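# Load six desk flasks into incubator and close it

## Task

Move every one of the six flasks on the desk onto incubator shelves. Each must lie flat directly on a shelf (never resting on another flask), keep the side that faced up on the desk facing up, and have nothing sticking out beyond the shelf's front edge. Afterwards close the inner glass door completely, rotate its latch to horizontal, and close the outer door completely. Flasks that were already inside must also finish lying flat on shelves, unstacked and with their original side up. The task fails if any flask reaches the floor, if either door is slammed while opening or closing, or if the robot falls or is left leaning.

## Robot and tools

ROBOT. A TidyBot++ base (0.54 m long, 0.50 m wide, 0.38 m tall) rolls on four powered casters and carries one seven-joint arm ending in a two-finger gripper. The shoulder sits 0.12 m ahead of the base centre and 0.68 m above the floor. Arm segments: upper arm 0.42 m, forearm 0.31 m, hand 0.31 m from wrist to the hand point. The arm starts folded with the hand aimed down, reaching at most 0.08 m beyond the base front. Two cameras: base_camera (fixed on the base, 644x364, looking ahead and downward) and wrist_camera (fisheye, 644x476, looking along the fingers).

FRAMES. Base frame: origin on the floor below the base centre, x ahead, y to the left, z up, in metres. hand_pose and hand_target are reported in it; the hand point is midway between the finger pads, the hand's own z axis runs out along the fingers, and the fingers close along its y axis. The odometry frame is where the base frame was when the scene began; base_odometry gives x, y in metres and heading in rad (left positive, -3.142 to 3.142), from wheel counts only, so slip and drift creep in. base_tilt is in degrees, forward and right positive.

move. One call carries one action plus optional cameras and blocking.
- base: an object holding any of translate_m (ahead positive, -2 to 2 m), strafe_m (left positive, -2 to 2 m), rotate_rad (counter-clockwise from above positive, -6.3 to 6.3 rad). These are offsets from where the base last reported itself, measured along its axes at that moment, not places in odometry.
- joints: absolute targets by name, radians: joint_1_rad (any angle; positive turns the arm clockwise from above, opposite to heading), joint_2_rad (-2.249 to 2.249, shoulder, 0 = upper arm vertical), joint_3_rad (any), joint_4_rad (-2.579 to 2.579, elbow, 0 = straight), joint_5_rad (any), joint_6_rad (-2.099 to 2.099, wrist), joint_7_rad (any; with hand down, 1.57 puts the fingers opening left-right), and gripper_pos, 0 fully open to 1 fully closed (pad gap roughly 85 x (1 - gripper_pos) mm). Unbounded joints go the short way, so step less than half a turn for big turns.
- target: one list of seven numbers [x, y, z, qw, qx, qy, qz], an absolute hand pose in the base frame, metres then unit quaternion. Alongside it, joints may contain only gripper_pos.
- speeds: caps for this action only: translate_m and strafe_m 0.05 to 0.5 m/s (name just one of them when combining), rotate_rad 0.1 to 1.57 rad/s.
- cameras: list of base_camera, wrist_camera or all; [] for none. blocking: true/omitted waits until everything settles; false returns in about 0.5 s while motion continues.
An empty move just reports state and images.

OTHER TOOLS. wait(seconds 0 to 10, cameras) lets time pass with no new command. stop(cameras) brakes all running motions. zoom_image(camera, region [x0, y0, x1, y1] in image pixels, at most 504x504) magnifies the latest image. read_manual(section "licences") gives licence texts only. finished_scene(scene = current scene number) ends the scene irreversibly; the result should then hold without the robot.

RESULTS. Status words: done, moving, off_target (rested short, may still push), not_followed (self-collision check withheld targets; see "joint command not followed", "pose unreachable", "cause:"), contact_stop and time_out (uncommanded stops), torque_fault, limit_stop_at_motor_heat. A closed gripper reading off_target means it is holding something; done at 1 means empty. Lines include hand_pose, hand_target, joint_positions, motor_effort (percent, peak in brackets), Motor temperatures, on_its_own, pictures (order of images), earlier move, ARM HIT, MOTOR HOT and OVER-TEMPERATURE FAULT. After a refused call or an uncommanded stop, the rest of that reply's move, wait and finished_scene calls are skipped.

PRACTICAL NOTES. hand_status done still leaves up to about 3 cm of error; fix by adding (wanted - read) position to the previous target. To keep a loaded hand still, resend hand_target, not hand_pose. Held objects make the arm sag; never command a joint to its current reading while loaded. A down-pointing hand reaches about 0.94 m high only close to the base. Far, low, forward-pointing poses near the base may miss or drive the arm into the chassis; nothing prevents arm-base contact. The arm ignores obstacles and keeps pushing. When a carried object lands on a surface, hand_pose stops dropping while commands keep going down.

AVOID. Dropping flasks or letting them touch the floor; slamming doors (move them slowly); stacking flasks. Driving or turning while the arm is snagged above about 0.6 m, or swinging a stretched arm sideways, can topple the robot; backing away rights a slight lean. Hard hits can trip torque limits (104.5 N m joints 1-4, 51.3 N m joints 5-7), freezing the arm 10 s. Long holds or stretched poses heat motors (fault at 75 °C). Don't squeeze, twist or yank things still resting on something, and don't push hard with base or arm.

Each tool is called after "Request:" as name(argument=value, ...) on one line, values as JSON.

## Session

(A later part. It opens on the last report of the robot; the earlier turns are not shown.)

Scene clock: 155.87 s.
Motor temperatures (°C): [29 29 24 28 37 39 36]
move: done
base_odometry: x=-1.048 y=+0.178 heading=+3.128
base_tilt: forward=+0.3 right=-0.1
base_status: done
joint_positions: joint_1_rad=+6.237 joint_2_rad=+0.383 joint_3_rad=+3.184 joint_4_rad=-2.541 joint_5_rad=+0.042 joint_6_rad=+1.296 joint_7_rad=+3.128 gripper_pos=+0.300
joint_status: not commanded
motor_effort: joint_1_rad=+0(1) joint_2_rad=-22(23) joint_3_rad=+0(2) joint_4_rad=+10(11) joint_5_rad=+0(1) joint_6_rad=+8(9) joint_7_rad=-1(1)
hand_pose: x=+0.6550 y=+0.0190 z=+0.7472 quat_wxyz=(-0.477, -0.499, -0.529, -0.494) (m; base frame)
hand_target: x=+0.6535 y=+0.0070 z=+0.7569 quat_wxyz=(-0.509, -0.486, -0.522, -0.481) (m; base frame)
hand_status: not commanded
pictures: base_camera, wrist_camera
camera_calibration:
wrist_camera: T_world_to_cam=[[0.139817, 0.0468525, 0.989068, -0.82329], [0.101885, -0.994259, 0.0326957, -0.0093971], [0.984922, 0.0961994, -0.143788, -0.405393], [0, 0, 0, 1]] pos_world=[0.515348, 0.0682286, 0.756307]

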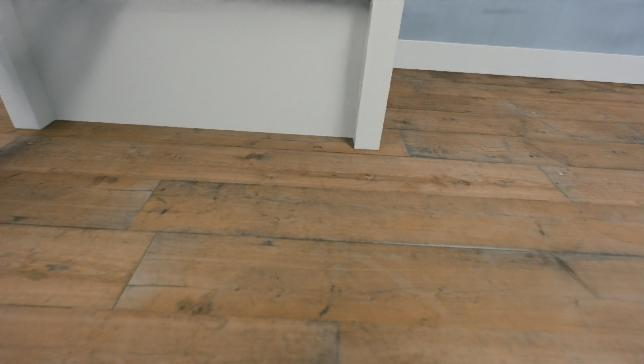

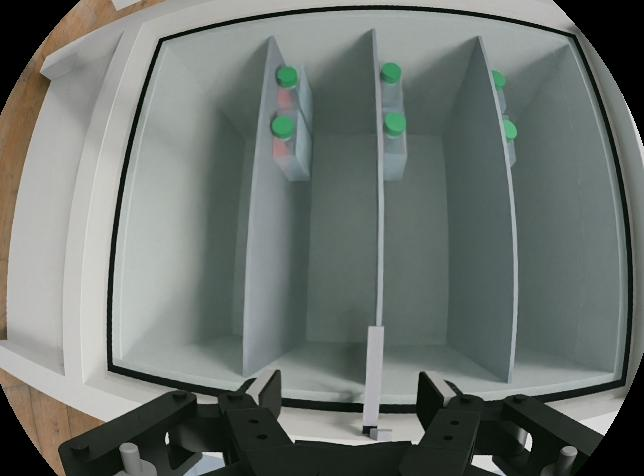

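Request:
move(base={"translate_m":0.12,"strafe_m":-0.05}, speeds={"translate_m":0.1}, joints={"joint_1_rad":-0.044,"joint_2_rad":0.39,"joint_3_rad":3.18,"joint_4_rad":-2.55,"joint_5_rad":0.0,"joint_6_rad":1.39,"joint_7_rad":3.19,"gripper_pos":0.3}, cameras=["wrist_camera"])

Scene clock: 175.80 s.
Motor temperatures (°C): [29 29 24 28 37 39 36]
move: done
base_odometry: x=-1.168 y=+0.230 heading=+3.128
base_tilt: forward=+0.2 right=-0.1
base_status: done
joint_positions: joint_1_rad=+6.237 joint_2_rad=+0.385 joint_3_rad=+3.184 joint_4_rad=-2.544 joint_5_rad=+0.042 joint_6_rad=+1.342 joint_7_rad=+3.128 gripper_pos=+0.300
joint_status: all done
motor_effort: joint_1_rad=+0(2) joint_2_rad=-22(23) joint_3_rad=+0(2) joint_4_rad=+10(11) joint_5_rad=+0(1) joint_6_rad=+8(9) joint_7_rad=+0(1)
hand_pose: x=+0.6546 y=+0.0194 z=+0.7595 quat_wxyz=(-0.487, -0.489, -0.519, -0.505) (m; base frame)
hand_target: x=+0.6535 y=+0.0072 z=+0.7694 quat_wxyz=(-0.519, -0.477, -0.512, -0.491) (m; base frame)
hand_status: not commanded
pictures: wrist_camera
camera_calibration:
wrist_camera: T_world_to_cam=[[0.0987073, 0.044938, 0.994101, -0.812401], [0.101647, -0.99421, 0.03485, -0.0107796], [0.989911, 0.0976078, -0.102704, -0.437738], [0, 0, 0, 1]] pos_world=[0.514607, 0.0685172, 0.763028]

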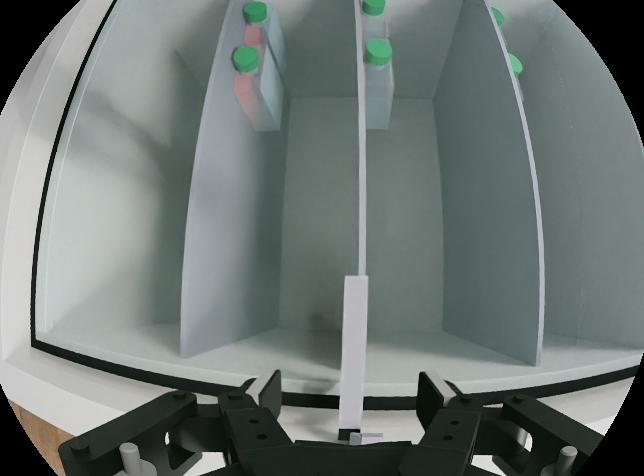

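Request:
move(base={"translate_m":0.09}, speeds={"translate_m":0.06}, cameras=["wrist_camera"])

Scene clock: 180.27 s.
Motor temperatures (°C): [29 29 24 28 37 39 36]
move: done
base_odometry: x=-1.258 y=+0.231 heading=+3.128
base_tilt: forward=+0.3 right=-0.2
base_status: done
joint_positions: joint_1_rad=+6.237 joint_2_rad=+0.385 joint_3_rad=+3.184 joint_4_rad=-2.544 joint_5_rad=+0.042 joint_6_rad=+1.342 joint_7_rad=+3.128 gripper_pos=+0.300
joint_status: not commanded
motor_effort: joint_1_rad=+0(3) joint_2_rad=-22(24) joint_3_rad=-1(2) joint_4_rad=+9(11) joint_5_rad=+0(1) joint_6_rad=+9(9) joint_7_rad=+0(1)
hand_pose: x=+0.6546 y=+0.0194 z=+0.7590 quat_wxyz=(-0.487, -0.489, -0.519, -0.505) (m; base frame)
hand_target: x=+0.6535 y=+0.0072 z=+0.7694 quat_wxyz=(-0.519, -0.477, -0.512, -0.491) (m; base frame)
hand_status: not commanded
pictures: wrist_camera
camera_calibration:
wrist_camera: T_world_to_cam=[[0.0996998, 0.0450481, 0.993997, -0.812443], [0.101693, -0.994205, 0.0348575, -0.0107951], [0.989807, 0.0976074, -0.103703, -0.436969], [0, 0, 0, 1]] pos_world=[0.514613, 0.0685178, 0.762627]

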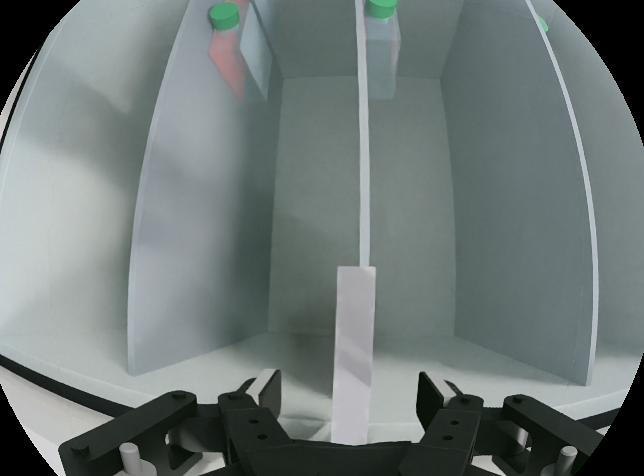

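Request:
move(base={"translate_m":0.025}, speeds={"translate_m":0.05}, cameras=["wrist_camera"])

Scene clock: 183.97 s.
Motor temperatures (°C): [29 29 24 28 37 39 36]
move: done
base_odometry: x=-1.283 y=+0.232 heading=+3.128
base_tilt: forward=+0.3 right=-0.2
base_status: done
joint_positions: joint_1_rad=+6.237 joint_2_rad=+0.386 joint_3_rad=+3.184 joint_4_rad=-2.553 joint_5_rad=+0.042 joint_6_rad=+1.351 joint_7_rad=+3.128 gripper_pos=+0.300
joint_status: not commanded
motor_effort: joint_1_rad=+0(1) joint_2_rad=-21(23) joint_3_rad=-1(1) joint_4_rad=+10(15) joint_5_rad=+0(1) joint_6_rad=+8(9) joint_7_rad=+0(1)
hand_pose: x=+0.6520 y=+0.0194 z=+0.7582 quat_wxyz=(-0.486, -0.489, -0.519, -0.505) (m; base frame)
hand_target: x=+0.6535 y=+0.0072 z=+0.7694 quat_wxyz=(-0.519, -0.477, -0.512, -0.491) (m; base frame)
hand_status: not commanded
pictures: wrist_camera
camera_calibration:
wrist_camera: T_world_to_cam=[[0.100223, 0.0448012, 0.993956, -0.811703], [0.101682, -0.994216, 0.0345601, -0.0103744], [0.989756, 0.0976036, -0.104199, -0.434057], [0, 0, 0, 1]] pos_world=[0.512016, 0.0684164, 0.761927]

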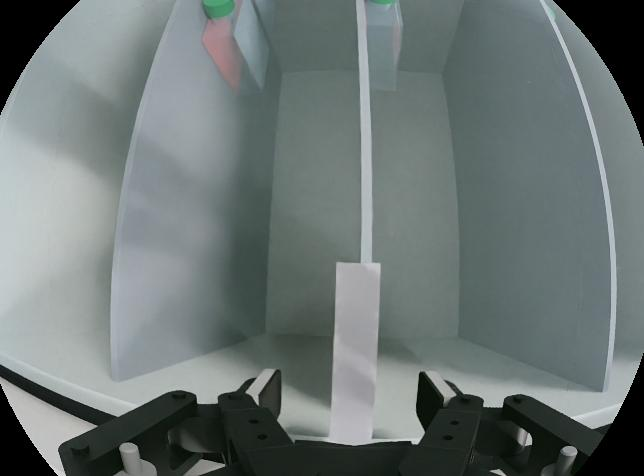

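Request:
move(base={"translate_m":-0.022}, speeds={"translate_m":0.05}, cameras=[])

Request:
move(joints={"gripper_pos":0.6}, cameras=["wrist_camera"])

Scene clock: 187.53 s.
Motor temperatures (°C): [29 29 24 28 37 39 36]
move: done
base_odometry: x=-1.261 y=+0.231 heading=+3.128
base_tilt: forward=+0.3 right=-0.1
base_status: done
joint_positions: joint_1_rad=+6.237 joint_2_rad=+0.386 joint_3_rad=+3.184 joint_4_rad=-2.553 joint_5_rad=+0.042 joint_6_rad=+1.351 joint_7_rad=+3.128 gripper_pos=+0.300
joint_status: not commanded
motor_effort: joint_1_rad=+0(1) joint_2_rad=-22(24) joint_3_rad=-1(2) joint_4_rad=+10(11) joint_5_rad=+0(1) joint_6_rad=+8(9) joint_7_rad=+0(0)
hand_pose: x=+0.6520 y=+0.0194 z=+0.7579 quat_wxyz=(-0.486, -0.489, -0.519, -0.505) (m; base frame)
hand_target: x=+0.6535 y=+0.0072 z=+0.7694 quat_wxyz=(-0.519, -0.477, -0.512, -0.491) (m; base frame)
hand_status: not commanded
pictures: none
No camera images: "cameras" was empty.

Scene clock: 188.23 s.
Motor temperatures (°C): [29 29 24 28 37 39 36]
move: done
base_odometry: x=-1.261 y=+0.231 heading=+3.128
base_tilt: forward=+0.3 right=-0.2
base_status: not commanded
joint_positions: joint_1_rad=+6.237 joint_2_rad=+0.386 joint_3_rad=+3.184 joint_4_rad=-2.553 joint_5_rad=+0.042 joint_6_rad=+1.351 joint_7_rad=+3.128 gripper_pos=+0.600
joint_status: all done
motor_effort: joint_1_rad=+0(0) joint_2_rad=-22(22) joint_3_rad=-1(2) joint_4_rad=+9(10) joint_5_rad=+0(1) joint_6_rad=+8(9) joint_7_rad=+0(0)
hand_pose: x=+0.6520 y=+0.0194 z=+0.7579 quat_wxyz=(-0.486, -0.489, -0.519, -0.505) (m; base frame)
hand_target: x=+0.6535 y=+0.0072 z=+0.7694 quat_wxyz=(-0.519, -0.477, -0.512, -0.491) (m; base frame)
hand_status: not commanded
pictures: wrist_camera
camera_calibration:
wrist_camera: T_world_to_cam=[[0.100823, 0.044862, 0.993892, -0.811767], [0.101713, -0.994213, 0.0345585, -0.0103822], [0.989692, 0.0976072, -0.104802, -0.433589], [0, 0, 0, 1]] pos_world=[0.51202, 0.0684167, 0.761727]

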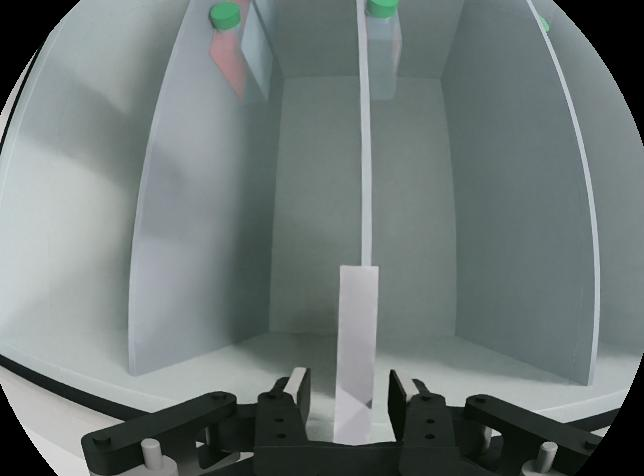

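Request:
move(joints={"gripper_pos":0.78}, cameras=[])

Request:
move(joints={"gripper_pos":0.88}, cameras=["wrist_camera"])

Scene clock: 191.10 s.
Motor temperatures (°C): [29 29 24 28 37 39 36]
move: done
base_odometry: x=-1.261 y=+0.231 heading=+3.128
base_tilt: forward=+0.3 right=-0.2
base_status: not commanded
joint_positions: joint_1_rad=+6.237 joint_2_rad=+0.386 joint_3_rad=+3.184 joint_4_rad=-2.553 joint_5_rad=+0.042 joint_6_rad=+1.352 joint_7_rad=+3.128 gripper_pos=+0.780
joint_status: all done
motor_effort: joint_1_rad=+0(0) joint_2_rad=-21(22) joint_3_rad=-1(1) joint_4_rad=+9(10) joint_5_rad=+0(1) joint_6_rad=+8(9) joint_7_rad=+0(1)
hand_pose: x=+0.6520 y=+0.0194 z=+0.7581 quat_wxyz=(-0.486, -0.489, -0.519, -0.505) (m; base frame)
hand_target: x=+0.6535 y=+0.0072 z=+0.7694 quat_wxyz=(-0.519, -0.477, -0.512, -0.491) (m; base frame)
hand_status: not commanded
pictures: none
No camera images: "cameras" was empty.

Scene clock: 191.63 s.
Motor temperatures (°C): [29 29 24 28 37 39 36]
move: done
base_odometry: x=-1.261 y=+0.231 heading=+3.128
base_tilt: forward=+0.3 right=-0.2
base_status: not commanded
joint_positions: joint_1_rad=+6.237 joint_2_rad=+0.386 joint_3_rad=+3.184 joint_4_rad=-2.554 joint_5_rad=+0.042 joint_6_rad=+1.358 joint_7_rad=+3.128 gripper_pos=+0.857
joint_status: all done
motor_effort: joint_1_rad=+0(1) joint_2_rad=-20(22) joint_3_rad=-1(1) joint_4_rad=+10(14) joint_5_rad=+1(1) joint_6_rad=+7(9) joint_7_rad=+1(1)
hand_pose: x=+0.6517 y=+0.0194 z=+0.7597 quat_wxyz=(-0.488, -0.488, -0.518, -0.506) (m; base frame)
hand_target: x=+0.6535 y=+0.0072 z=+0.7694 quat_wxyz=(-0.519, -0.477, -0.512, -0.491) (m; base frame)
hand_status: not commanded
pictures: wrist_camera
camera_calibration:
wrist_camera: T_world_to_cam=[[0.0950168, 0.0445838, 0.994477, -0.81009], [0.101677, -0.994207, 0.034857, -0.0104915], [0.990269, 0.0978035, -0.0989995, -0.437908], [0, 0, 0, 1]] pos_world=[0.511686, 0.0685151, 0.762629]

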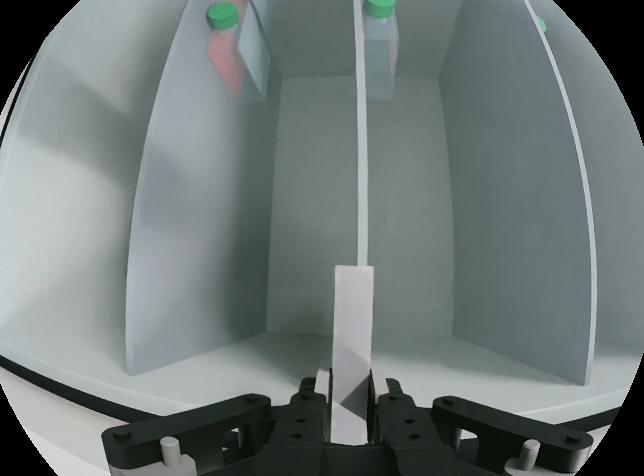

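Rotate lever to vertical.

Request:
move(joints={"joint_7_rad":2.7}, cameras=[])

Request:
move(joints={"joint_7_rad":2.15}, cameras=["wrist_camera"])

Request:
move(joints={"joint_7_rad":1.6}, cameras=["wrist_camera"])

Scene clock: 194.13 s.
Motor temperatures (°C): [29 29 24 28 37 39 36]
move: done
base_odometry: x=-1.261 y=+0.231 heading=+3.128
base_tilt: forward=+0.3 right=-0.1
base_status: not commanded
joint_positions: joint_1_rad=+6.237 joint_2_rad=+0.386 joint_3_rad=+3.184 joint_4_rad=-2.553 joint_5_rad=+0.042 joint_6_rad=+1.360 joint_7_rad=+2.752 gripper_pos=+0.857
joint_status: all done
motor_effort: joint_1_rad=-3(3) joint_2_rad=-20(20) joint_3_rad=-2(3) joint_4_rad=+7(11) joint_5_rad=+3(3) joint_6_rad=+6(7) joint_7_rad=-1(1)
hand_pose: x=+0.6520 y=+0.0194 z=+0.7607 quat_wxyz=(-0.385, -0.575, -0.417, -0.589) (m; base frame)
hand_target: x=+0.6535 y=+0.0072 z=+0.7694 quat_wxyz=(-0.384, -0.587, -0.381, -0.603) (m; base frame)
hand_status: not commanded
pictures: none
No camera images: "cameras" was empty.

Scene clock: 195.43 s.
Motor temperatures (°C): [29 29 24 28 37 39 36]
move: done
base_odometry: x=-1.261 y=+0.231 heading=+3.128
base_tilt: forward=+0.2 right=-0.2
base_status: not commanded
joint_positions: joint_1_rad=+6.238 joint_2_rad=+0.386 joint_3_rad=+3.184 joint_4_rad=-2.552 joint_5_rad=+0.042 joint_6_rad=+1.363 joint_7_rad=+2.211 gripper_pos=+0.857
joint_status: all done
motor_effort: joint_1_rad=-3(3) joint_2_rad=-20(20) joint_3_rad=-4(4) joint_4_rad=+7(8) joint_5_rad=+4(4) joint_6_rad=+5(5) joint_7_rad=+0(1)
hand_pose: x=+0.6523 y=+0.0185 z=+0.7619 quat_wxyz=(-0.214, -0.665, -0.247, -0.672) (m; base frame)
hand_target: x=+0.6535 y=+0.0072 z=+0.7694 quat_wxyz=(-0.206, -0.668, -0.208, -0.684) (m; base frame)
hand_status: not commanded
pictures: wrist_camera
camera_calibration:
wrist_camera: T_world_to_cam=[[0.124289, -0.761055, 0.636669, -0.543889], [0.0785628, -0.632082, -0.770909, 0.610738], [0.989131, 0.145834, -0.0187702, -0.499452], [0, 0, 0, 1]] pos_world=[0.513642, 0.0449443, 0.807726]

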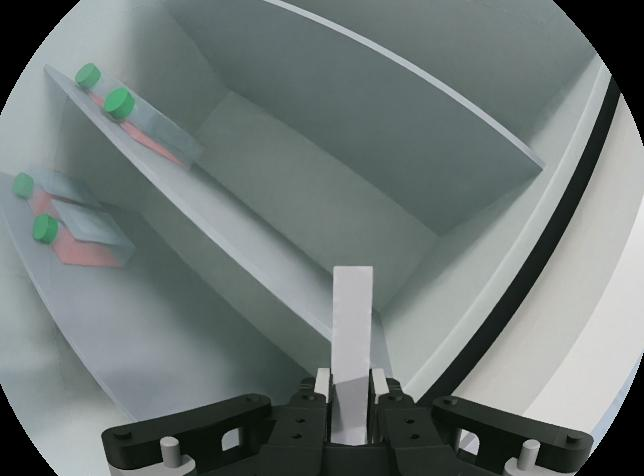

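Scene clock: 196.73 s.
Motor temperatures (°C): [29 29 24 28 37 39 36]
move: done
base_odometry: x=-1.261 y=+0.231 heading=+3.128
base_tilt: forward=+0.2 right=-0.1
base_status: not commanded
joint_positions: joint_1_rad=+6.241 joint_2_rad=+0.386 joint_3_rad=+3.184 joint_4_rad=-2.551 joint_5_rad=+0.042 joint_6_rad=+1.363 joint_7_rad=+1.660 gripper_pos=+0.857
joint_status: all done
motor_effort: joint_1_rad=-4(4) joint_2_rad=-18(19) joint_3_rad=-3(5) joint_4_rad=+7(7) joint_5_rad=+4(5) joint_6_rad=+5(5) joint_7_rad=+0(1)
hand_pose: x=+0.6525 y=+0.0171 z=+0.7624 quat_wxyz=(-0.025, -0.706, -0.056, -0.705) (m; base frame)
hand_target: x=+0.6535 y=+0.0072 z=+0.7694 quat_wxyz=(-0.013, -0.699, -0.018, -0.714) (m; base frame)
hand_status: not commanded
pictures: wrist_camera
camera_calibration:
wrist_camera: T_world_to_cam=[[0.129157, -0.981457, 0.141635, -0.16729], [0.0552625, -0.135486, -0.989237, 0.783414], [0.990083, 0.135594, 0.0367389, -0.542219], [0, 0, 0, 1]] pos_world=[0.515155, 0.0154752, 0.818597]

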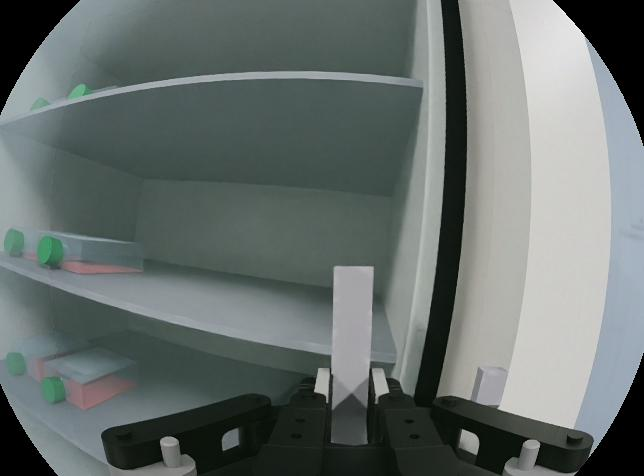

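Request:
move(base={"translate_m":-0.05,"strafe_m":0.081,"rotate_rad":-0.11}, speeds={"translate_m":0.08,"rotate_rad":0.1}, cameras=[])

Request:
move(base={"translate_m":-0.098,"strafe_m":0.163,"rotate_rad":-0.22}, speeds={"translate_m":0.12,"rotate_rad":0.15}, cameras=["wrist_camera"])

Scene clock: 211.83 s.
Motor temperatures (°C): [29 29 24 28 37 39 36]
move: done
base_odometry: x=-1.212 y=+0.150 heading=+3.017
base_tilt: forward=+0.2 right=-0.2
base_status: done
joint_positions: joint_1_rad=+6.240 joint_2_rad=+0.387 joint_3_rad=+3.182 joint_4_rad=-2.551 joint_5_rad=+0.037 joint_6_rad=+1.364 joint_7_rad=+1.660 gripper_pos=+0.857
joint_status: not commanded
motor_effort: joint_1_rad=+0(5) joint_2_rad=-21(23) joint_3_rad=-1(4) joint_4_rad=+9(11) joint_5_rad=+1(4) joint_6_rad=+8(9) joint_7_rad=+0(1)
hand_pose: x=+0.6529 y=+0.0171 z=+0.7625 quat_wxyz=(-0.025, -0.706, -0.055, -0.706) (m; base frame)
hand_target: x=+0.6535 y=+0.0072 z=+0.7694 quat_wxyz=(-0.013, -0.699, -0.018, -0.714) (m; base frame)
hand_status: not commanded
pictures: none
No camera images: "cameras" was empty.

Scene clock: 214.03 s.
Motor temperatures (°C): [29 29 24 28 37 39 36]
move: done
base_odometry: x=-1.135 y=-0.024 heading=+2.796
base_tilt: forward=+0.2 right=-0.1
base_status: done
joint_positions: joint_1_rad=+6.238 joint_2_rad=+0.388 joint_3_rad=+3.178 joint_4_rad=-2.550 joint_5_rad=+0.031 joint_6_rad=+1.364 joint_7_rad=+1.660 gripper_pos=+0.857
joint_status: not commanded
motor_effort: joint_1_rad=+1(7) joint_2_rad=-21(24) joint_3_rad=+0(6) joint_4_rad=+9(12) joint_5_rad=+0(6) joint_6_rad=+8(9) joint_7_rad=+0(1)
hand_pose: x=+0.6530 y=+0.0176 z=+0.7625 quat_wxyz=(-0.024, -0.706, -0.053, -0.706) (m; base frame)
hand_target: x=+0.6535 y=+0.0072 z=+0.7694 quat_wxyz=(-0.013, -0.699, -0.018, -0.714) (m; base frame)
hand_status: not commanded
pictures: wrist_camera
camera_calibration:
wrist_camera: T_world_to_cam=[[0.125769, -0.982515, 0.13728, -0.161335], [0.0555297, -0.13119, -0.989801, 0.783711], [0.990504, 0.13211, 0.0380591, -0.54403], [0, 0, 0, 1]] pos_world=[0.515636, 0.0161725, 0.818571]

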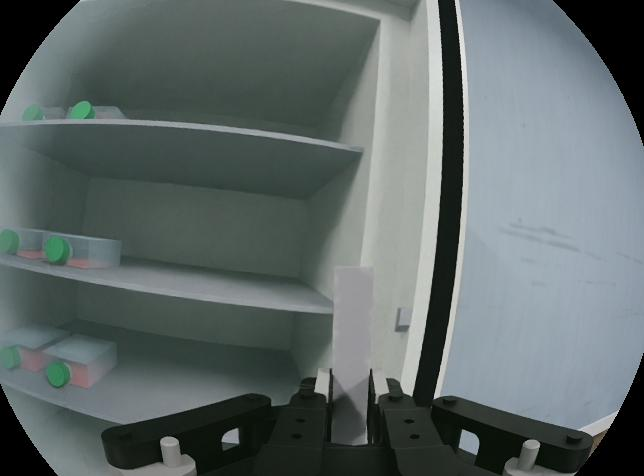

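Request:
move(base={"translate_m":-0.098,"strafe_m":0.163,"rotate_rad":-0.22}, speeds={"translate_m":0.12,"rotate_rad":0.15}, cameras=["wrist_camera","base_camera"])

Scene clock: 217.73 s.
Motor temperatures (°C): [29 29 24 28 37 39 36]
move: done
base_odometry: x=-1.098 y=-0.211 heading=+2.575
base_tilt: forward=+0.2 right=-0.1
base_status: done
joint_positions: joint_1_rad=+6.239 joint_2_rad=+0.388 joint_3_rad=+3.178 joint_4_rad=-2.551 joint_5_rad=+0.027 joint_6_rad=+1.365 joint_7_rad=+1.660 gripper_pos=+0.857
joint_status: not commanded
motor_effort: joint_1_rad=+0(7) joint_2_rad=-21(23) joint_3_rad=-1(6) joint_4_rad=+9(12) joint_5_rad=+0(7) joint_6_rad=+8(10) joint_7_rad=+0(1)
hand_pose: x=+0.6530 y=+0.0163 z=+0.7625 quat_wxyz=(-0.025, -0.706, -0.051, -0.706) (m; base frame)
hand_target: x=+0.6535 y=+0.0072 z=+0.7694 quat_wxyz=(-0.013, -0.699, -0.018, -0.714) (m; base frame)
hand_status: not commanded
pictures: base_camera, wrist_camera
camera_calibration:
wrist_camera: T_world_to_cam=[[0.121821, -0.983151, 0.136288, -0.159261], [0.0551774, -0.13039, -0.989926, 0.783873], [0.991017, 0.128114, 0.0383634, -0.544353], [0, 0, 0, 1]] pos_world=[0.515612, 0.0153702, 0.818565]

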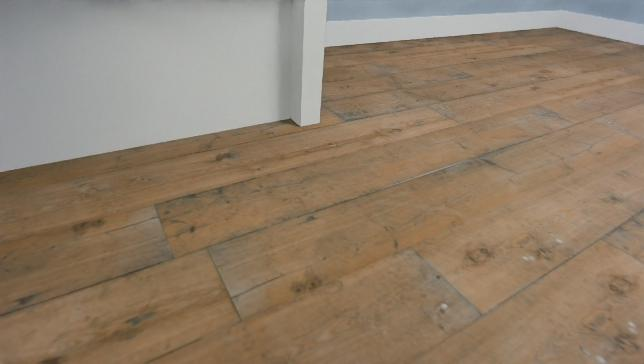

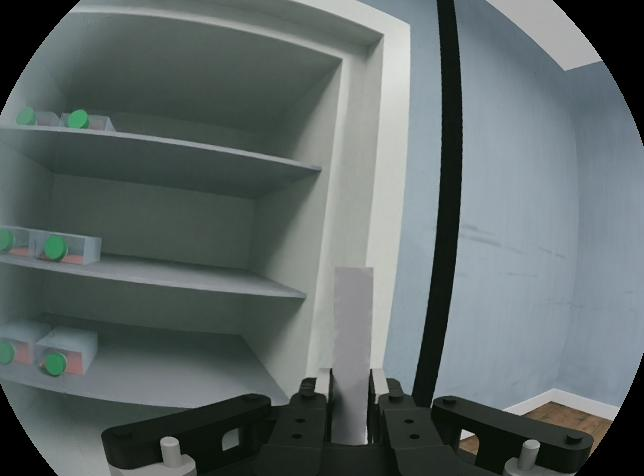

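Request:
move(joints={"gripper_pos":0.5}, cameras=[])

Request:
move(base={"translate_m":-0.2}, speeds={"translate_m":0.2}, cameras=["wrist_camera"])

Request:
move(joints={"joint_1_rad":-0.044,"joint_2_rad":-0.315,"joint_3_rad":3.18,"joint_4_rad":-2.4,"joint_5_rad":0.047,"joint_6_rad":0.6,"joint_7_rad":3.14,"gripper_pos":1.0}, cameras=[])

Request:
move(base={"rotate_rad":0.552}, cameras=["wrist_camera","base_camera"])

Scene clock: 232.53 s.
Motor temperatures (°C): [29 29 24 28 37 39 36]
move: done
base_odometry: x=-1.098 y=-0.211 heading=+2.575
base_tilt: forward=+0.2 right=-0.2
base_status: not commanded
joint_positions: joint_1_rad=+6.239 joint_2_rad=+0.388 joint_3_rad=+3.178 joint_4_rad=-2.551 joint_5_rad=+0.027 joint_6_rad=+1.365 joint_7_rad=+1.660 gripper_pos=+0.500
joint_status: all done
motor_effort: joint_1_rad=+0(1) joint_2_rad=-22(22) joint_3_rad=-2(2) joint_4_rad=+10(10) joint_5_rad=+0(1) joint_6_rad=+8(9) joint_7_rad=+0(0)
hand_pose: x=+0.6530 y=+0.0163 z=+0.7625 quat_wxyz=(-0.025, -0.706, -0.051, -0.706) (m; base frame)
hand_target: x=+0.6535 y=+0.0072 z=+0.7694 quat_wxyz=(-0.013, -0.699, -0.018, -0.714) (m; base frame)
hand_status: not commanded
pictures: none
No camera images: "cameras" was empty.

Scene clock: 234.27 s.
Motor temperatures (°C): [29 29 24 28 37 39 36]
move: done
base_odometry: x=-0.929 y=-0.319 heading=+2.575
base_tilt: forward=+0.2 right=-0.1
base_status: done
joint_positions: joint_1_rad=+6.239 joint_2_rad=+0.389 joint_3_rad=+3.178 joint_4_rad=-2.551 joint_5_rad=+0.027 joint_6_rad=+1.365 joint_7_rad=+1.660 gripper_pos=+0.500
joint_status: not commanded
motor_effort: joint_1_rad=+0(1) joint_2_rad=-22(25) joint_3_rad=-1(1) joint_4_rad=+9(12) joint_5_rad=+0(1) joint_6_rad=+8(9) joint_7_rad=-1(1)
hand_pose: x=+0.6530 y=+0.0163 z=+0.7619 quat_wxyz=(-0.025, -0.707, -0.051, -0.705) (m; base frame)
hand_target: x=+0.6535 y=+0.0072 z=+0.7694 quat_wxyz=(-0.013, -0.699, -0.018, -0.714) (m; base frame)
hand_status: not commanded
pictures: wrist_camera
camera_calibration:
wrist_camera: T_world_to_cam=[[0.121992, -0.98315, 0.136136, -0.15917], [0.0539815, -0.130385, -0.989993, 0.784043], [0.991062, 0.12812, 0.037166, -0.543477], [0, 0, 0, 1]] pos_world=[0.515713, 0.0153702, 0.818064]

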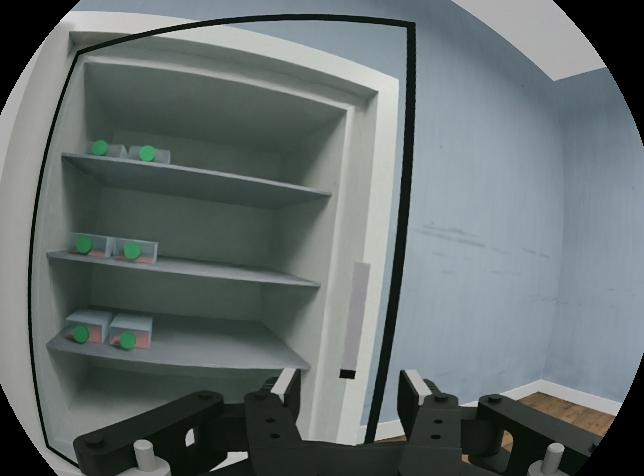

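Scene clock: 236.77 s.
Motor temperatures (°C): [29 29 24 28 37 39 36]
move: done
base_odometry: x=-0.929 y=-0.319 heading=+2.575
base_tilt: forward=+0.3 right=-0.1
base_status: not commanded
joint_positions: joint_1_rad=+6.239 joint_2_rad=-0.296 joint_3_rad=+3.178 joint_4_rad=-2.421 joint_5_rad=+0.027 joint_6_rad=+0.656 joint_7_rad=+3.076 gripper_pos=+0.999
joint_status: all done
motor_effort: joint_1_rad=+0(2) joint_2_rad=-8(24) joint_3_rad=+0(2) joint_4_rad=+21(21) joint_5_rad=+0(1) joint_6_rad=+8(10) joint_7_rad=+0(1)
hand_pose: x=+0.5735 y=+0.0079 z=+0.9509 quat_wxyz=(-0.504, -0.480, -0.467, -0.545) (m; base frame)
hand_target: x=+0.5728 y=+0.0098 z=+0.9539 quat_wxyz=(-0.519, -0.463, -0.493, -0.522) (m; base frame)
hand_status: not commanded
pictures: none
No camera images: "cameras" was empty.

Scene clock: 238.27 s.
Motor temperatures (°C): [29 29 24 28 37 39 36]
move: done
base_odometry: x=-0.929 y=-0.319 heading=+3.127
base_tilt: forward=+0.2 right=-0.1
base_status: done
joint_positions: joint_1_rad=+6.239 joint_2_rad=-0.296 joint_3_rad=+3.178 joint_4_rad=-2.420 joint_5_rad=+0.027 joint_6_rad=+0.655 joint_7_rad=+3.078 gripper_pos=+0.999
joint_status: not commanded
motor_effort: joint_1_rad=+0(2) joint_2_rad=-8(9) joint_3_rad=+0(2) joint_4_rad=+21(21) joint_5_rad=+0(1) joint_6_rad=+9(9) joint_7_rad=+0(1)
hand_pose: x=+0.5737 y=+0.0079 z=+0.9509 quat_wxyz=(-0.504, -0.480, -0.468, -0.544) (m; base frame)
hand_target: x=+0.5728 y=+0.0098 z=+0.9539 quat_wxyz=(-0.519, -0.463, -0.493, -0.522) (m; base frame)
hand_status: not commanded
pictures: base_camera, wrist_camera
camera_calibration:
wrist_camera: T_world_to_cam=[[-0.0159779, -0.0226294, 0.999616, -0.933022], [0.0802972, -0.996544, -0.0212764, 0.0450156], [0.996643, 0.0799264, 0.0177398, -0.455176], [0, 0, 0, 1]] pos_world=[0.435125, 0.0601268, 0.941697]

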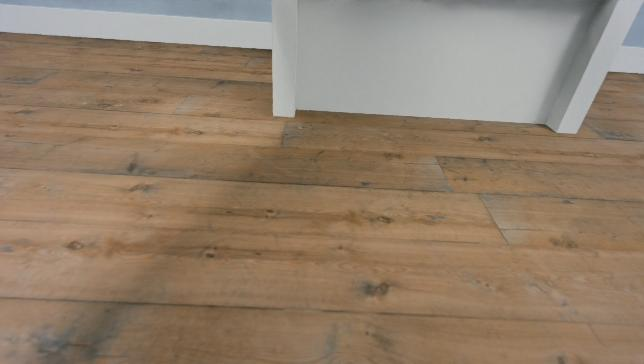

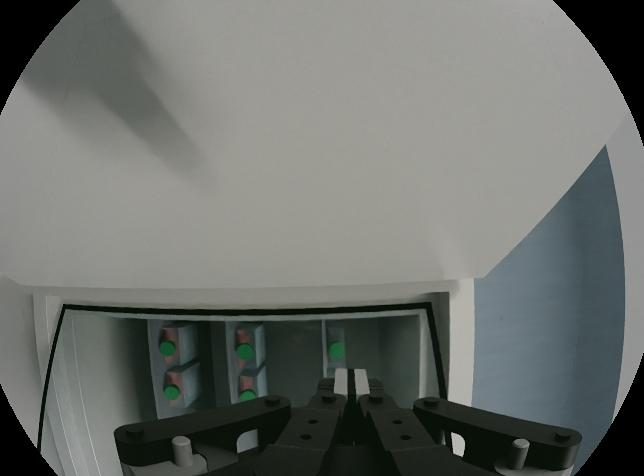

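Request:
move(base={"strafe_m":-0.6}, joints={"joint_7_rad":1.57}, cameras=["wrist_camera","base_camera"])

Scene clock: 243.80 s.
Motor temperatures (°C): [29 29 24 28 37 39 36]
move: done
base_odometry: x=-0.921 y=+0.281 heading=+3.128
base_tilt: forward=+0.3 right=-0.1
base_status: done
joint_positions: joint_1_rad=+6.239 joint_2_rad=-0.296 joint_3_rad=+3.178 joint_4_rad=-2.420 joint_5_rad=+0.027 joint_6_rad=+0.654 joint_7_rad=+1.630 gripper_pos=+0.999
joint_status: all done
motor_effort: joint_1_rad=+0(1) joint_2_rad=-8(9) joint_3_rad=+0(2) joint_4_rad=+20(21) joint_5_rad=+0(1) joint_6_rad=+9(9) joint_7_rad=+0(1)
hand_pose: x=+0.5738 y=+0.0079 z=+0.9508 quat_wxyz=(-0.017, -0.670, -0.032, -0.742) (m; base frame)
hand_target: x=+0.5728 y=+0.0098 z=+0.9539 quat_wxyz=(+0.002, -0.676, -0.021, -0.737) (m; base frame)
hand_status: not commanded
pictures: base_camera, wrist_camera
camera_calibration:
wrist_camera: T_world_to_cam=[[0.0992532, -0.989158, 0.108238, -0.143834], [0.155333, -0.09204, -0.983565, 0.909664], [0.982863, 0.114435, 0.144514, -0.568106], [0, 0, 0, 1]] pos_world=[0.431346, 0.00646245, 0.992381]

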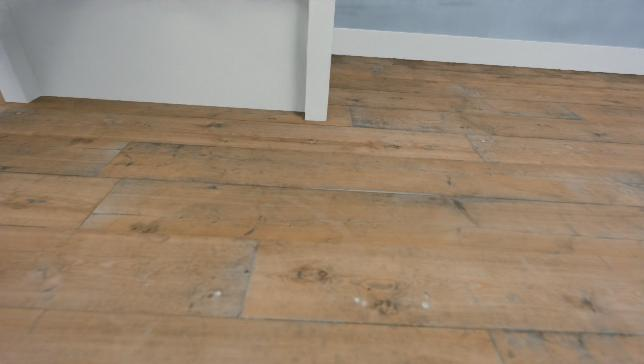

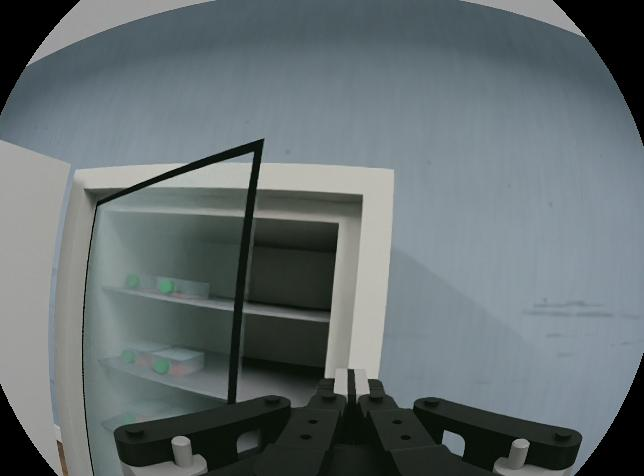

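Request:
move(base={"translate_m":0.22}, speeds={"translate_m":0.25}, cameras=["wrist_camera"])

Scene clock: 247.33 s.
Motor temperatures (°C): [29 29 24 28 37 39 36]
move: done
base_odometry: x=-1.141 y=+0.285 heading=+3.128
base_tilt: forward=+0.3 right=-0.2
base_status: done
joint_positions: joint_1_rad=+6.239 joint_2_rad=-0.301 joint_3_rad=+3.178 joint_4_rad=-2.417 joint_5_rad=+0.027 joint_6_rad=+0.652 joint_7_rad=+1.630 gripper_pos=+0.999
joint_status: not commanded
motor_effort: joint_1_rad=+0(1) joint_2_rad=-7(10) joint_3_rad=-2(2) joint_4_rad=+20(21) joint_5_rad=+1(1) joint_6_rad=+8(9) joint_7_rad=-1(1)
hand_pose: x=+0.5727 y=+0.0079 z=+0.9539 quat_wxyz=(-0.017, -0.668, -0.032, -0.744) (m; base frame)
hand_target: x=+0.5728 y=+0.0098 z=+0.9539 quat_wxyz=(+0.002, -0.676, -0.021, -0.737) (m; base frame)
hand_status: not commanded
pictures: wrist_camera
camera_calibration:
wrist_camera: T_world_to_cam=[[0.0985636, -0.989188, 0.10859, -0.144106], [0.161012, -0.0918316, -0.982671, 0.908787], [0.982018, 0.11434, 0.15022, -0.572461], [0, 0, 0, 1]] pos_world=[0.430045, 0.00636243, 0.994682]

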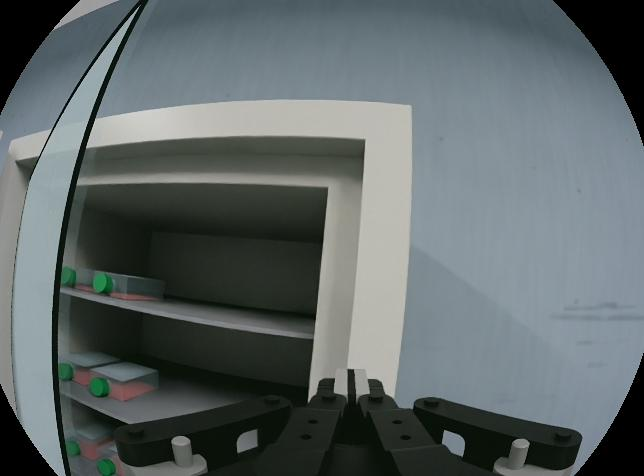

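Request:
move(base={"strafe_m":0.08}, speeds={"strafe_m":0.08}, cameras=["wrist_camera"])

Scene clock: 252.47 s.
Motor temperatures (°C): [29 29 24 28 37 39 36]
move: done
base_odometry: x=-1.142 y=+0.204 heading=+3.128
base_tilt: forward=+0.3 right=-0.1
base_status: done
joint_positions: joint_1_rad=+6.265 joint_2_rad=-0.304 joint_3_rad=+3.207 joint_4_rad=-2.418 joint_5_rad=+0.027 joint_6_rad=+0.647 joint_7_rad=+1.630 gripper_pos=+0.999
joint_status: not commanded
motor_effort: joint_1_rad=-5(9) joint_2_rad=-6(9) joint_3_rad=-6(10) joint_4_rad=+22(24) joint_5_rad=+3(6) joint_6_rad=+9(10) joint_7_rad=+0(0)
hand_pose: x=+0.5722 y=-0.0189 z=+0.9533 quat_wxyz=(-0.034, -0.669, -0.011, -0.742) (m; base frame)
hand_target: x=+0.5728 y=+0.0098 z=+0.9539 quat_wxyz=(+0.002, -0.676, -0.021, -0.737) (m; base frame)
hand_status: not commanded
pictures: wrist_camera
camera_calibration:
wrist_camera: T_world_to_cam=[[0.0455277, -0.993978, 0.0996758, -0.131674], [0.153155, -0.0916544, -0.983943, 0.911534], [0.987153, 0.0600625, 0.14806, -0.570775], [0, 0, 0, 1]] pos_world=[0.429831, -0.0130527, 0.99453]

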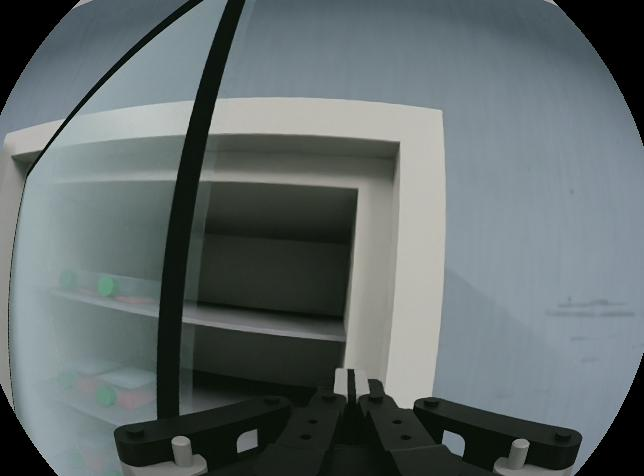

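Request:
move(base={"translate_m":-0.10,"strafe_m":0.10}, speeds={"strafe_m":0.1}, cameras=["wrist_camera"])

Scene clock: 257.50 s.
Motor temperatures (°C): [29 29 24 28 37 39 36]
move: done
base_odometry: x=-1.043 y=+0.103 heading=+3.128
base_tilt: forward=+0.3 right=-0.1
base_status: done
joint_positions: joint_1_rad=+6.289 joint_2_rad=-0.318 joint_3_rad=+3.230 joint_4_rad=-2.424 joint_5_rad=+0.027 joint_6_rad=+0.643 joint_7_rad=+1.630 gripper_pos=+0.999
joint_status: not commanded
motor_effort: joint_1_rad=-10(13) joint_2_rad=-3(11) joint_3_rad=-11(14) joint_4_rad=+24(27) joint_5_rad=+6(8) joint_6_rad=+9(10) joint_7_rad=+0(0)
hand_pose: x=+0.5668 y=-0.0413 z=+0.9547 quat_wxyz=(-0.049, -0.668, +0.007, -0.742) (m; base frame)
hand_target: x=+0.5728 y=+0.0098 z=+0.9539 quat_wxyz=(+0.002, -0.676, -0.021, -0.737) (m; base frame)
hand_status: not commanded
pictures: wrist_camera
camera_calibration:
wrist_camera: T_world_to_cam=[[-0.000219405, -0.995796, 0.0916015, -0.120323], [0.15272, -0.0905603, -0.984111, 0.912168], [0.988269, 0.0137735, 0.152098, -0.57059], [0, 0, 0, 1]] pos_world=[0.424564, -0.0293518, 0.995482]

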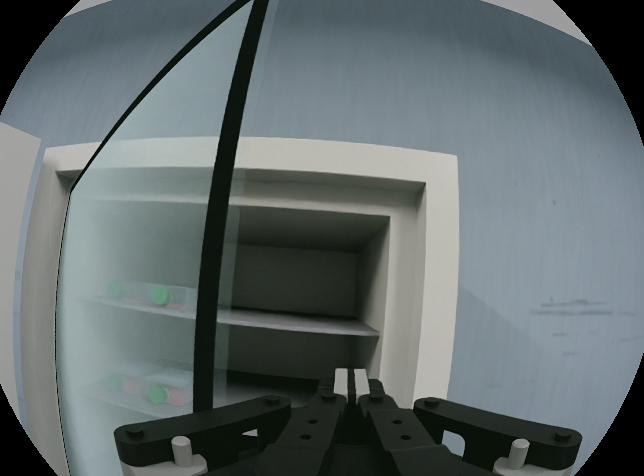

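Request:
move(base={"translate_m":-0.09,"strafe_m":0.12}, speeds={"strafe_m":0.1}, cameras=["wrist_camera"])

Scene clock: 261.17 s.
Motor temperatures (°C): [29 29 24 28 37 39 36]
move: done
base_odometry: x=-0.955 y=-0.018 heading=+3.128
base_tilt: forward=+0.3 right=-0.2
base_status: done
joint_positions: joint_1_rad=+6.298 joint_2_rad=-0.336 joint_3_rad=+3.238 joint_4_rad=-2.434 joint_5_rad=+0.027 joint_6_rad=+0.640 joint_7_rad=+1.629 gripper_pos=+0.999
joint_status: not commanded
motor_effort: joint_1_rad=-9(15) joint_2_rad=+1(6) joint_3_rad=-11(17) joint_4_rad=+26(29) joint_5_rad=+5(9) joint_6_rad=+9(10) joint_7_rad=+0(1)
hand_pose: x=+0.5599 y=-0.0491 z=+0.9559 quat_wxyz=(-0.053, -0.666, +0.014, -0.744) (m; base frame)
hand_target: x=+0.5728 y=+0.0098 z=+0.9539 quat_wxyz=(+0.002, -0.676, -0.021, -0.737) (m; base frame)
hand_status: not commanded
pictures: wrist_camera
camera_calibration:
wrist_camera: T_world_to_cam=[[-0.0170287, -0.996007, 0.0876381, -0.114979], [0.156633, -0.089226, -0.983618, 0.911088], [0.98751, -0.00302273, 0.157527, -0.569547], [0, 0, 0, 1]] pos_world=[0.417769, -0.0349483, 0.995958]

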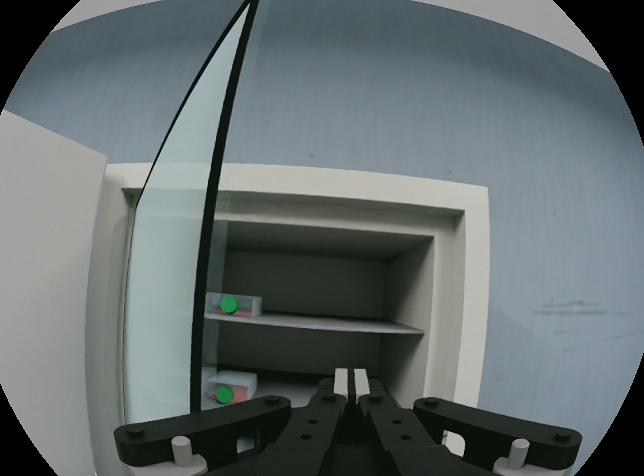

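Works well; continue.

Request:
move(base={"translate_m":-0.05,"strafe_m":0.13}, speeds={"strafe_m":0.1}, cameras=["wrist_camera"])

Request:
move(base={"translate_m":-0.015,"strafe_m":0.13}, speeds={"strafe_m":0.1}, cameras=["wrist_camera"])

Scene clock: 264.97 s.
Motor temperatures (°C): [29 29 24 28 37 39 36]
move: done
base_odometry: x=-0.907 y=-0.149 heading=+3.128
base_tilt: forward=+0.3 right=-0.1
base_status: done
joint_positions: joint_1_rad=+6.245 joint_2_rad=-0.324 joint_3_rad=+3.185 joint_4_rad=-2.411 joint_5_rad=+0.027 joint_6_rad=+0.640 joint_7_rad=+1.629 gripper_pos=+0.999
joint_status: not commanded
motor_effort: joint_1_rad=+0(13) joint_2_rad=-7(8) joint_3_rad=-1(16) joint_4_rad=+21(32) joint_5_rad=+0(8) joint_6_rad=+8(10) joint_7_rad=+0(1)
hand_pose: x=+0.5680 y=+0.0013 z=+0.9640 quat_wxyz=(-0.021, -0.662, -0.026, -0.749) (m; base frame)
hand_target: x=+0.5728 y=+0.0098 z=+0.9539 quat_wxyz=(+0.002, -0.676, -0.021, -0.737) (m; base frame)
hand_status: not commanded
pictures: wrist_camera
camera_calibration:
wrist_camera: T_world_to_cam=[[0.084288, -0.990817, 0.105722, -0.140432], [0.176213, -0.0896058, -0.980265, 0.907969], [0.980737, 0.101254, 0.167042, -0.584083], [0, 0, 0, 1]] pos_world=[0.424672, 0.00135739, 1.00246]

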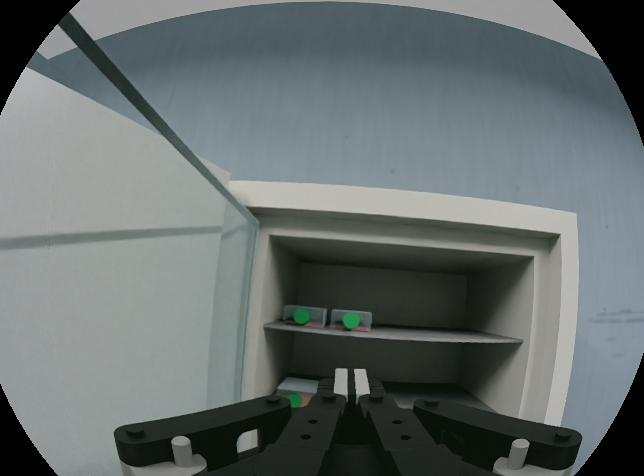

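Scene clock: 266.87 s.
Motor temperatures (°C): [29 29 24 28 37 39 36]
move: done
base_odometry: x=-0.893 y=-0.279 heading=+3.128
base_tilt: forward=+0.3 right=-0.2
base_status: done
joint_positions: joint_1_rad=+6.245 joint_2_rad=-0.324 joint_3_rad=+3.185 joint_4_rad=-2.411 joint_5_rad=+0.027 joint_6_rad=+0.640 joint_7_rad=+1.629 gripper_pos=+0.999
joint_status: not commanded
motor_effort: joint_1_rad=+0(1) joint_2_rad=-7(9) joint_3_rad=+0(2) joint_4_rad=+21(21) joint_5_rad=+1(1) joint_6_rad=+8(9) joint_7_rad=+0(1)
hand_pose: x=+0.5680 y=+0.0013 z=+0.9640 quat_wxyz=(-0.021, -0.662, -0.026, -0.749) (m; base frame)
hand_target: x=+0.5728 y=+0.0098 z=+0.9539 quat_wxyz=(+0.002, -0.676, -0.021, -0.737) (m; base frame)
hand_status: not commanded
pictures: wrist_camera
camera_calibration:
wrist_camera: T_world_to_cam=[[0.0842983, -0.990816, 0.105723, -0.140438], [0.176117, -0.0896153, -0.980282, 0.908026], [0.980753, 0.101256, 0.166945, -0.583992], [0, 0, 0, 1]] pos_world=[0.424672, 0.00135739, 1.00246]

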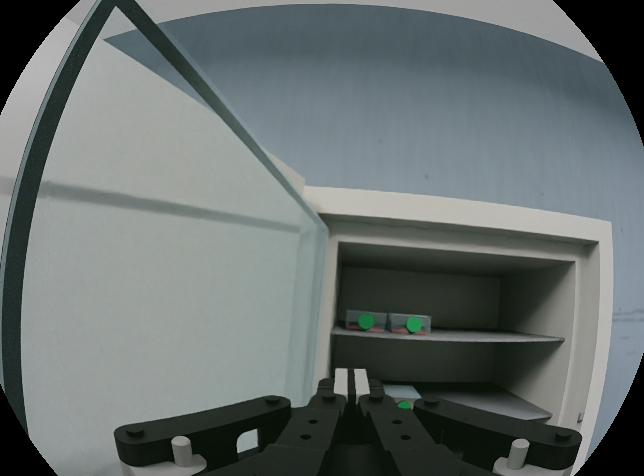

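Request:
move(base={"translate_m":-0.5}, cameras=["wrist_camera"])

Scene clock: 276.70 s.
Motor temperatures (°C): [29 29 24 29 37 39 36]
move: done
base_odometry: x=-0.393 y=-0.286 heading=+3.127
base_tilt: forward=+0.3 right=-0.2
base_status: done
joint_positions: joint_1_rad=+6.245 joint_2_rad=-0.322 joint_3_rad=+3.185 joint_4_rad=-2.411 joint_5_rad=+0.027 joint_6_rad=+0.640 joint_7_rad=+1.629 gripper_pos=+0.999
joint_status: not commanded
motor_effort: joint_1_rad=+0(1) joint_2_rad=-8(11) joint_3_rad=-1(1) joint_4_rad=+21(22) joint_5_rad=+0(1) joint_6_rad=+8(9) joint_7_rad=+0(0)
hand_pose: x=+0.5686 y=+0.0013 z=+0.9631 quat_wxyz=(-0.021, -0.662, -0.026, -0.748) (m; base frame)
hand_target: x=+0.5728 y=+0.0098 z=+0.9539 quat_wxyz=(+0.002, -0.676, -0.021, -0.737) (m; base frame)
hand_status: not commanded
pictures: wrist_camera
camera_calibration:
wrist_camera: T_world_to_cam=[[0.0844909, -0.990807, 0.105653, -0.140338], [0.174117, -0.0897202, -0.980629, 0.90854], [0.981094, 0.10125, 0.164935, -0.582622], [0, 0, 0, 1]] pos_world=[0.425272, 0.00145738, 1.00186]

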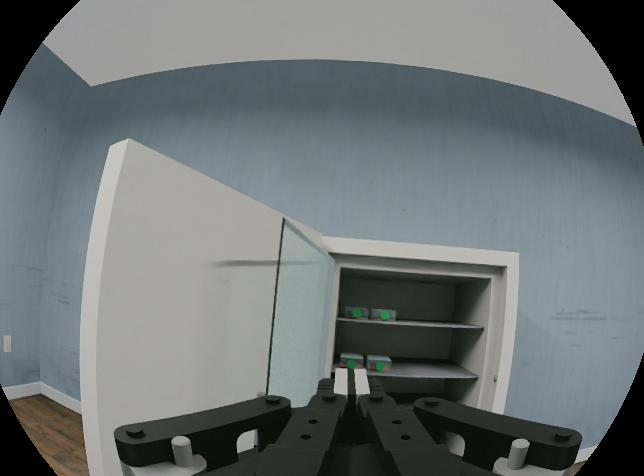

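Request:
move(base={"strafe_m":0.6,"rotate_rad":1.585}, target=[0.564,-0.015,1.0,0.0,0.85,0.0,0.52], cameras=["wrist_camera","base_camera"])

Scene clock: 283.23 s.
Motor temperatures (°C): [29 29 24 29 37 39 36]
move: done
base_odometry: x=-0.402 y=-0.886 heading=-1.570
base_tilt: forward=+0.3 right=-0.2
base_status: done
joint_positions: joint_1_rad=+6.245 joint_2_rad=-0.324 joint_3_rad=+3.195 joint_4_rad=-1.729 joint_5_rad=+0.027 joint_6_rad=-0.620 joint_7_rad=+1.629 gripper_pos=+0.999
joint_status: not commanded
motor_effort: joint_1_rad=+0(2) joint_2_rad=-9(12) joint_3_rad=+0(4) joint_4_rad=+22(23) joint_5_rad=+0(2) joint_6_rad=+8(9) joint_7_rad=+0(0)
hand_pose: x=+0.5755 y=-0.0144 z=+0.9958 quat_wxyz=(-0.024, -0.848, -0.020, -0.529) (m; base frame)
hand_target: x=+0.5640 y=-0.0150 z=+1.0000 quat_wxyz=(+0.000, -0.853, +0.000, -0.522) (m; base frame)
hand_status: done (0.012 m and 3.7 deg from the pose sent, 0.041 m and 34.3 deg at the start)
pictures: base_camera, wrist_camera
camera_calibration:
wrist_camera: T_world_to_cam=[[0.0978589, -0.993951, 0.0498435, -0.112071], [-0.391231, -0.0844734, -0.916407, 1.19942], [0.915075, 0.0701783, -0.397132, 0.00394157], [0, 0, 0, 1]] pos_world=[0.476612, -0.0103504, 1.10631]

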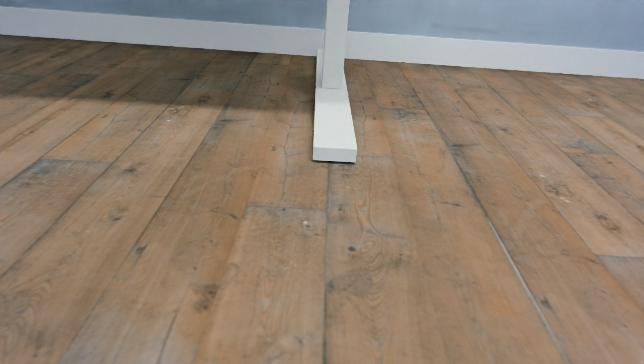

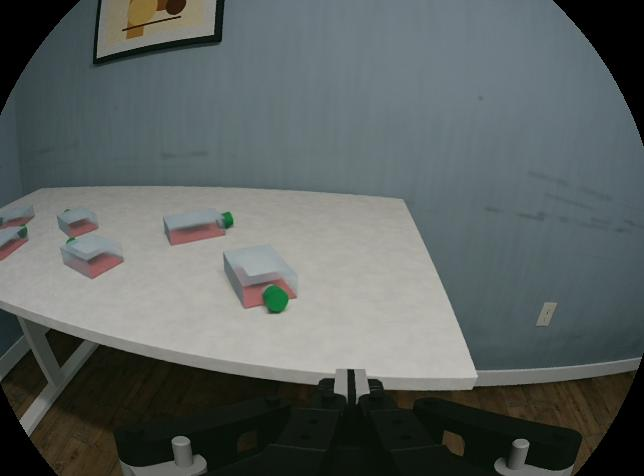

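Request:
move(base={"translate_m":0.28}, target=[0.555,0.04,0.965,-0.1544,0.8371,0.2033,0.4841], joints={"gripper_pos":0.3}, speeds={"translate_m":0.25}, cameras=["wrist_camera","base_camera"])

Scene clock: 319.30 s.
Motor temperatures (°C): [29 29 24 29 37 39 36]
move: done
base_odometry: x=-0.401 y=-1.166 heading=-1.569
base_tilt: forward=+0.2 right=-0.1
base_status: done
joint_positions: joint_1_rad=+5.616 joint_2_rad=-0.344 joint_3_rad=+3.843 joint_4_rad=-1.729 joint_5_rad=-0.377 joint_6_rad=-0.782 joint_7_rad=+2.259 gripper_pos=+0.300
joint_status: all done
motor_effort: joint_1_rad=+0(1) joint_2_rad=-4(9) joint_3_rad=-4(5) joint_4_rad=+20(22) joint_5_rad=-3(4) joint_6_rad=+5(8) joint_7_rad=+0(1)
hand_pose: x=+0.5696 y=+0.0234 z=+0.9577 quat_wxyz=(+0.115, -0.847, -0.186, -0.485) (m; base frame)
hand_target: x=+0.5550 y=+0.0400 z=+0.9650 quat_wxyz=(+0.154, -0.837, -0.203, -0.484) (m; base frame)
hand_status: done (0.023 m and 5.1 deg from the pose sent, 0.066 m and 29.8 deg at the start)
pictures: base_camera, wrist_camera
camera_calibration:
wrist_camera: T_world_to_cam=[[0.50378, -0.863247, -0.0317972, -0.228233], [-0.408212, -0.205464, -0.889465, 1.15208], [0.761294, 0.461074, -0.455896, 0.126327], [0, 0, 0, 1]] pos_world=[0.489098, -0.0185568, 1.07507]

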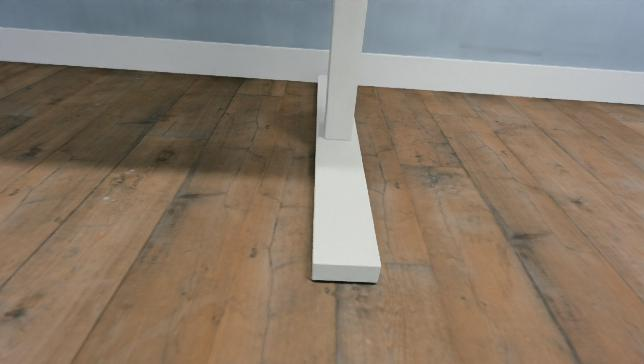

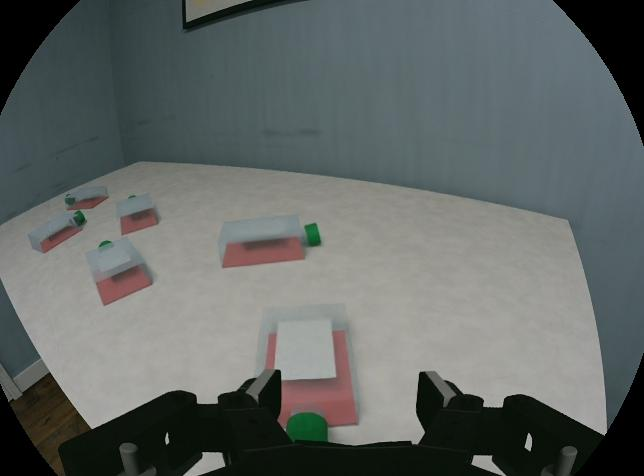

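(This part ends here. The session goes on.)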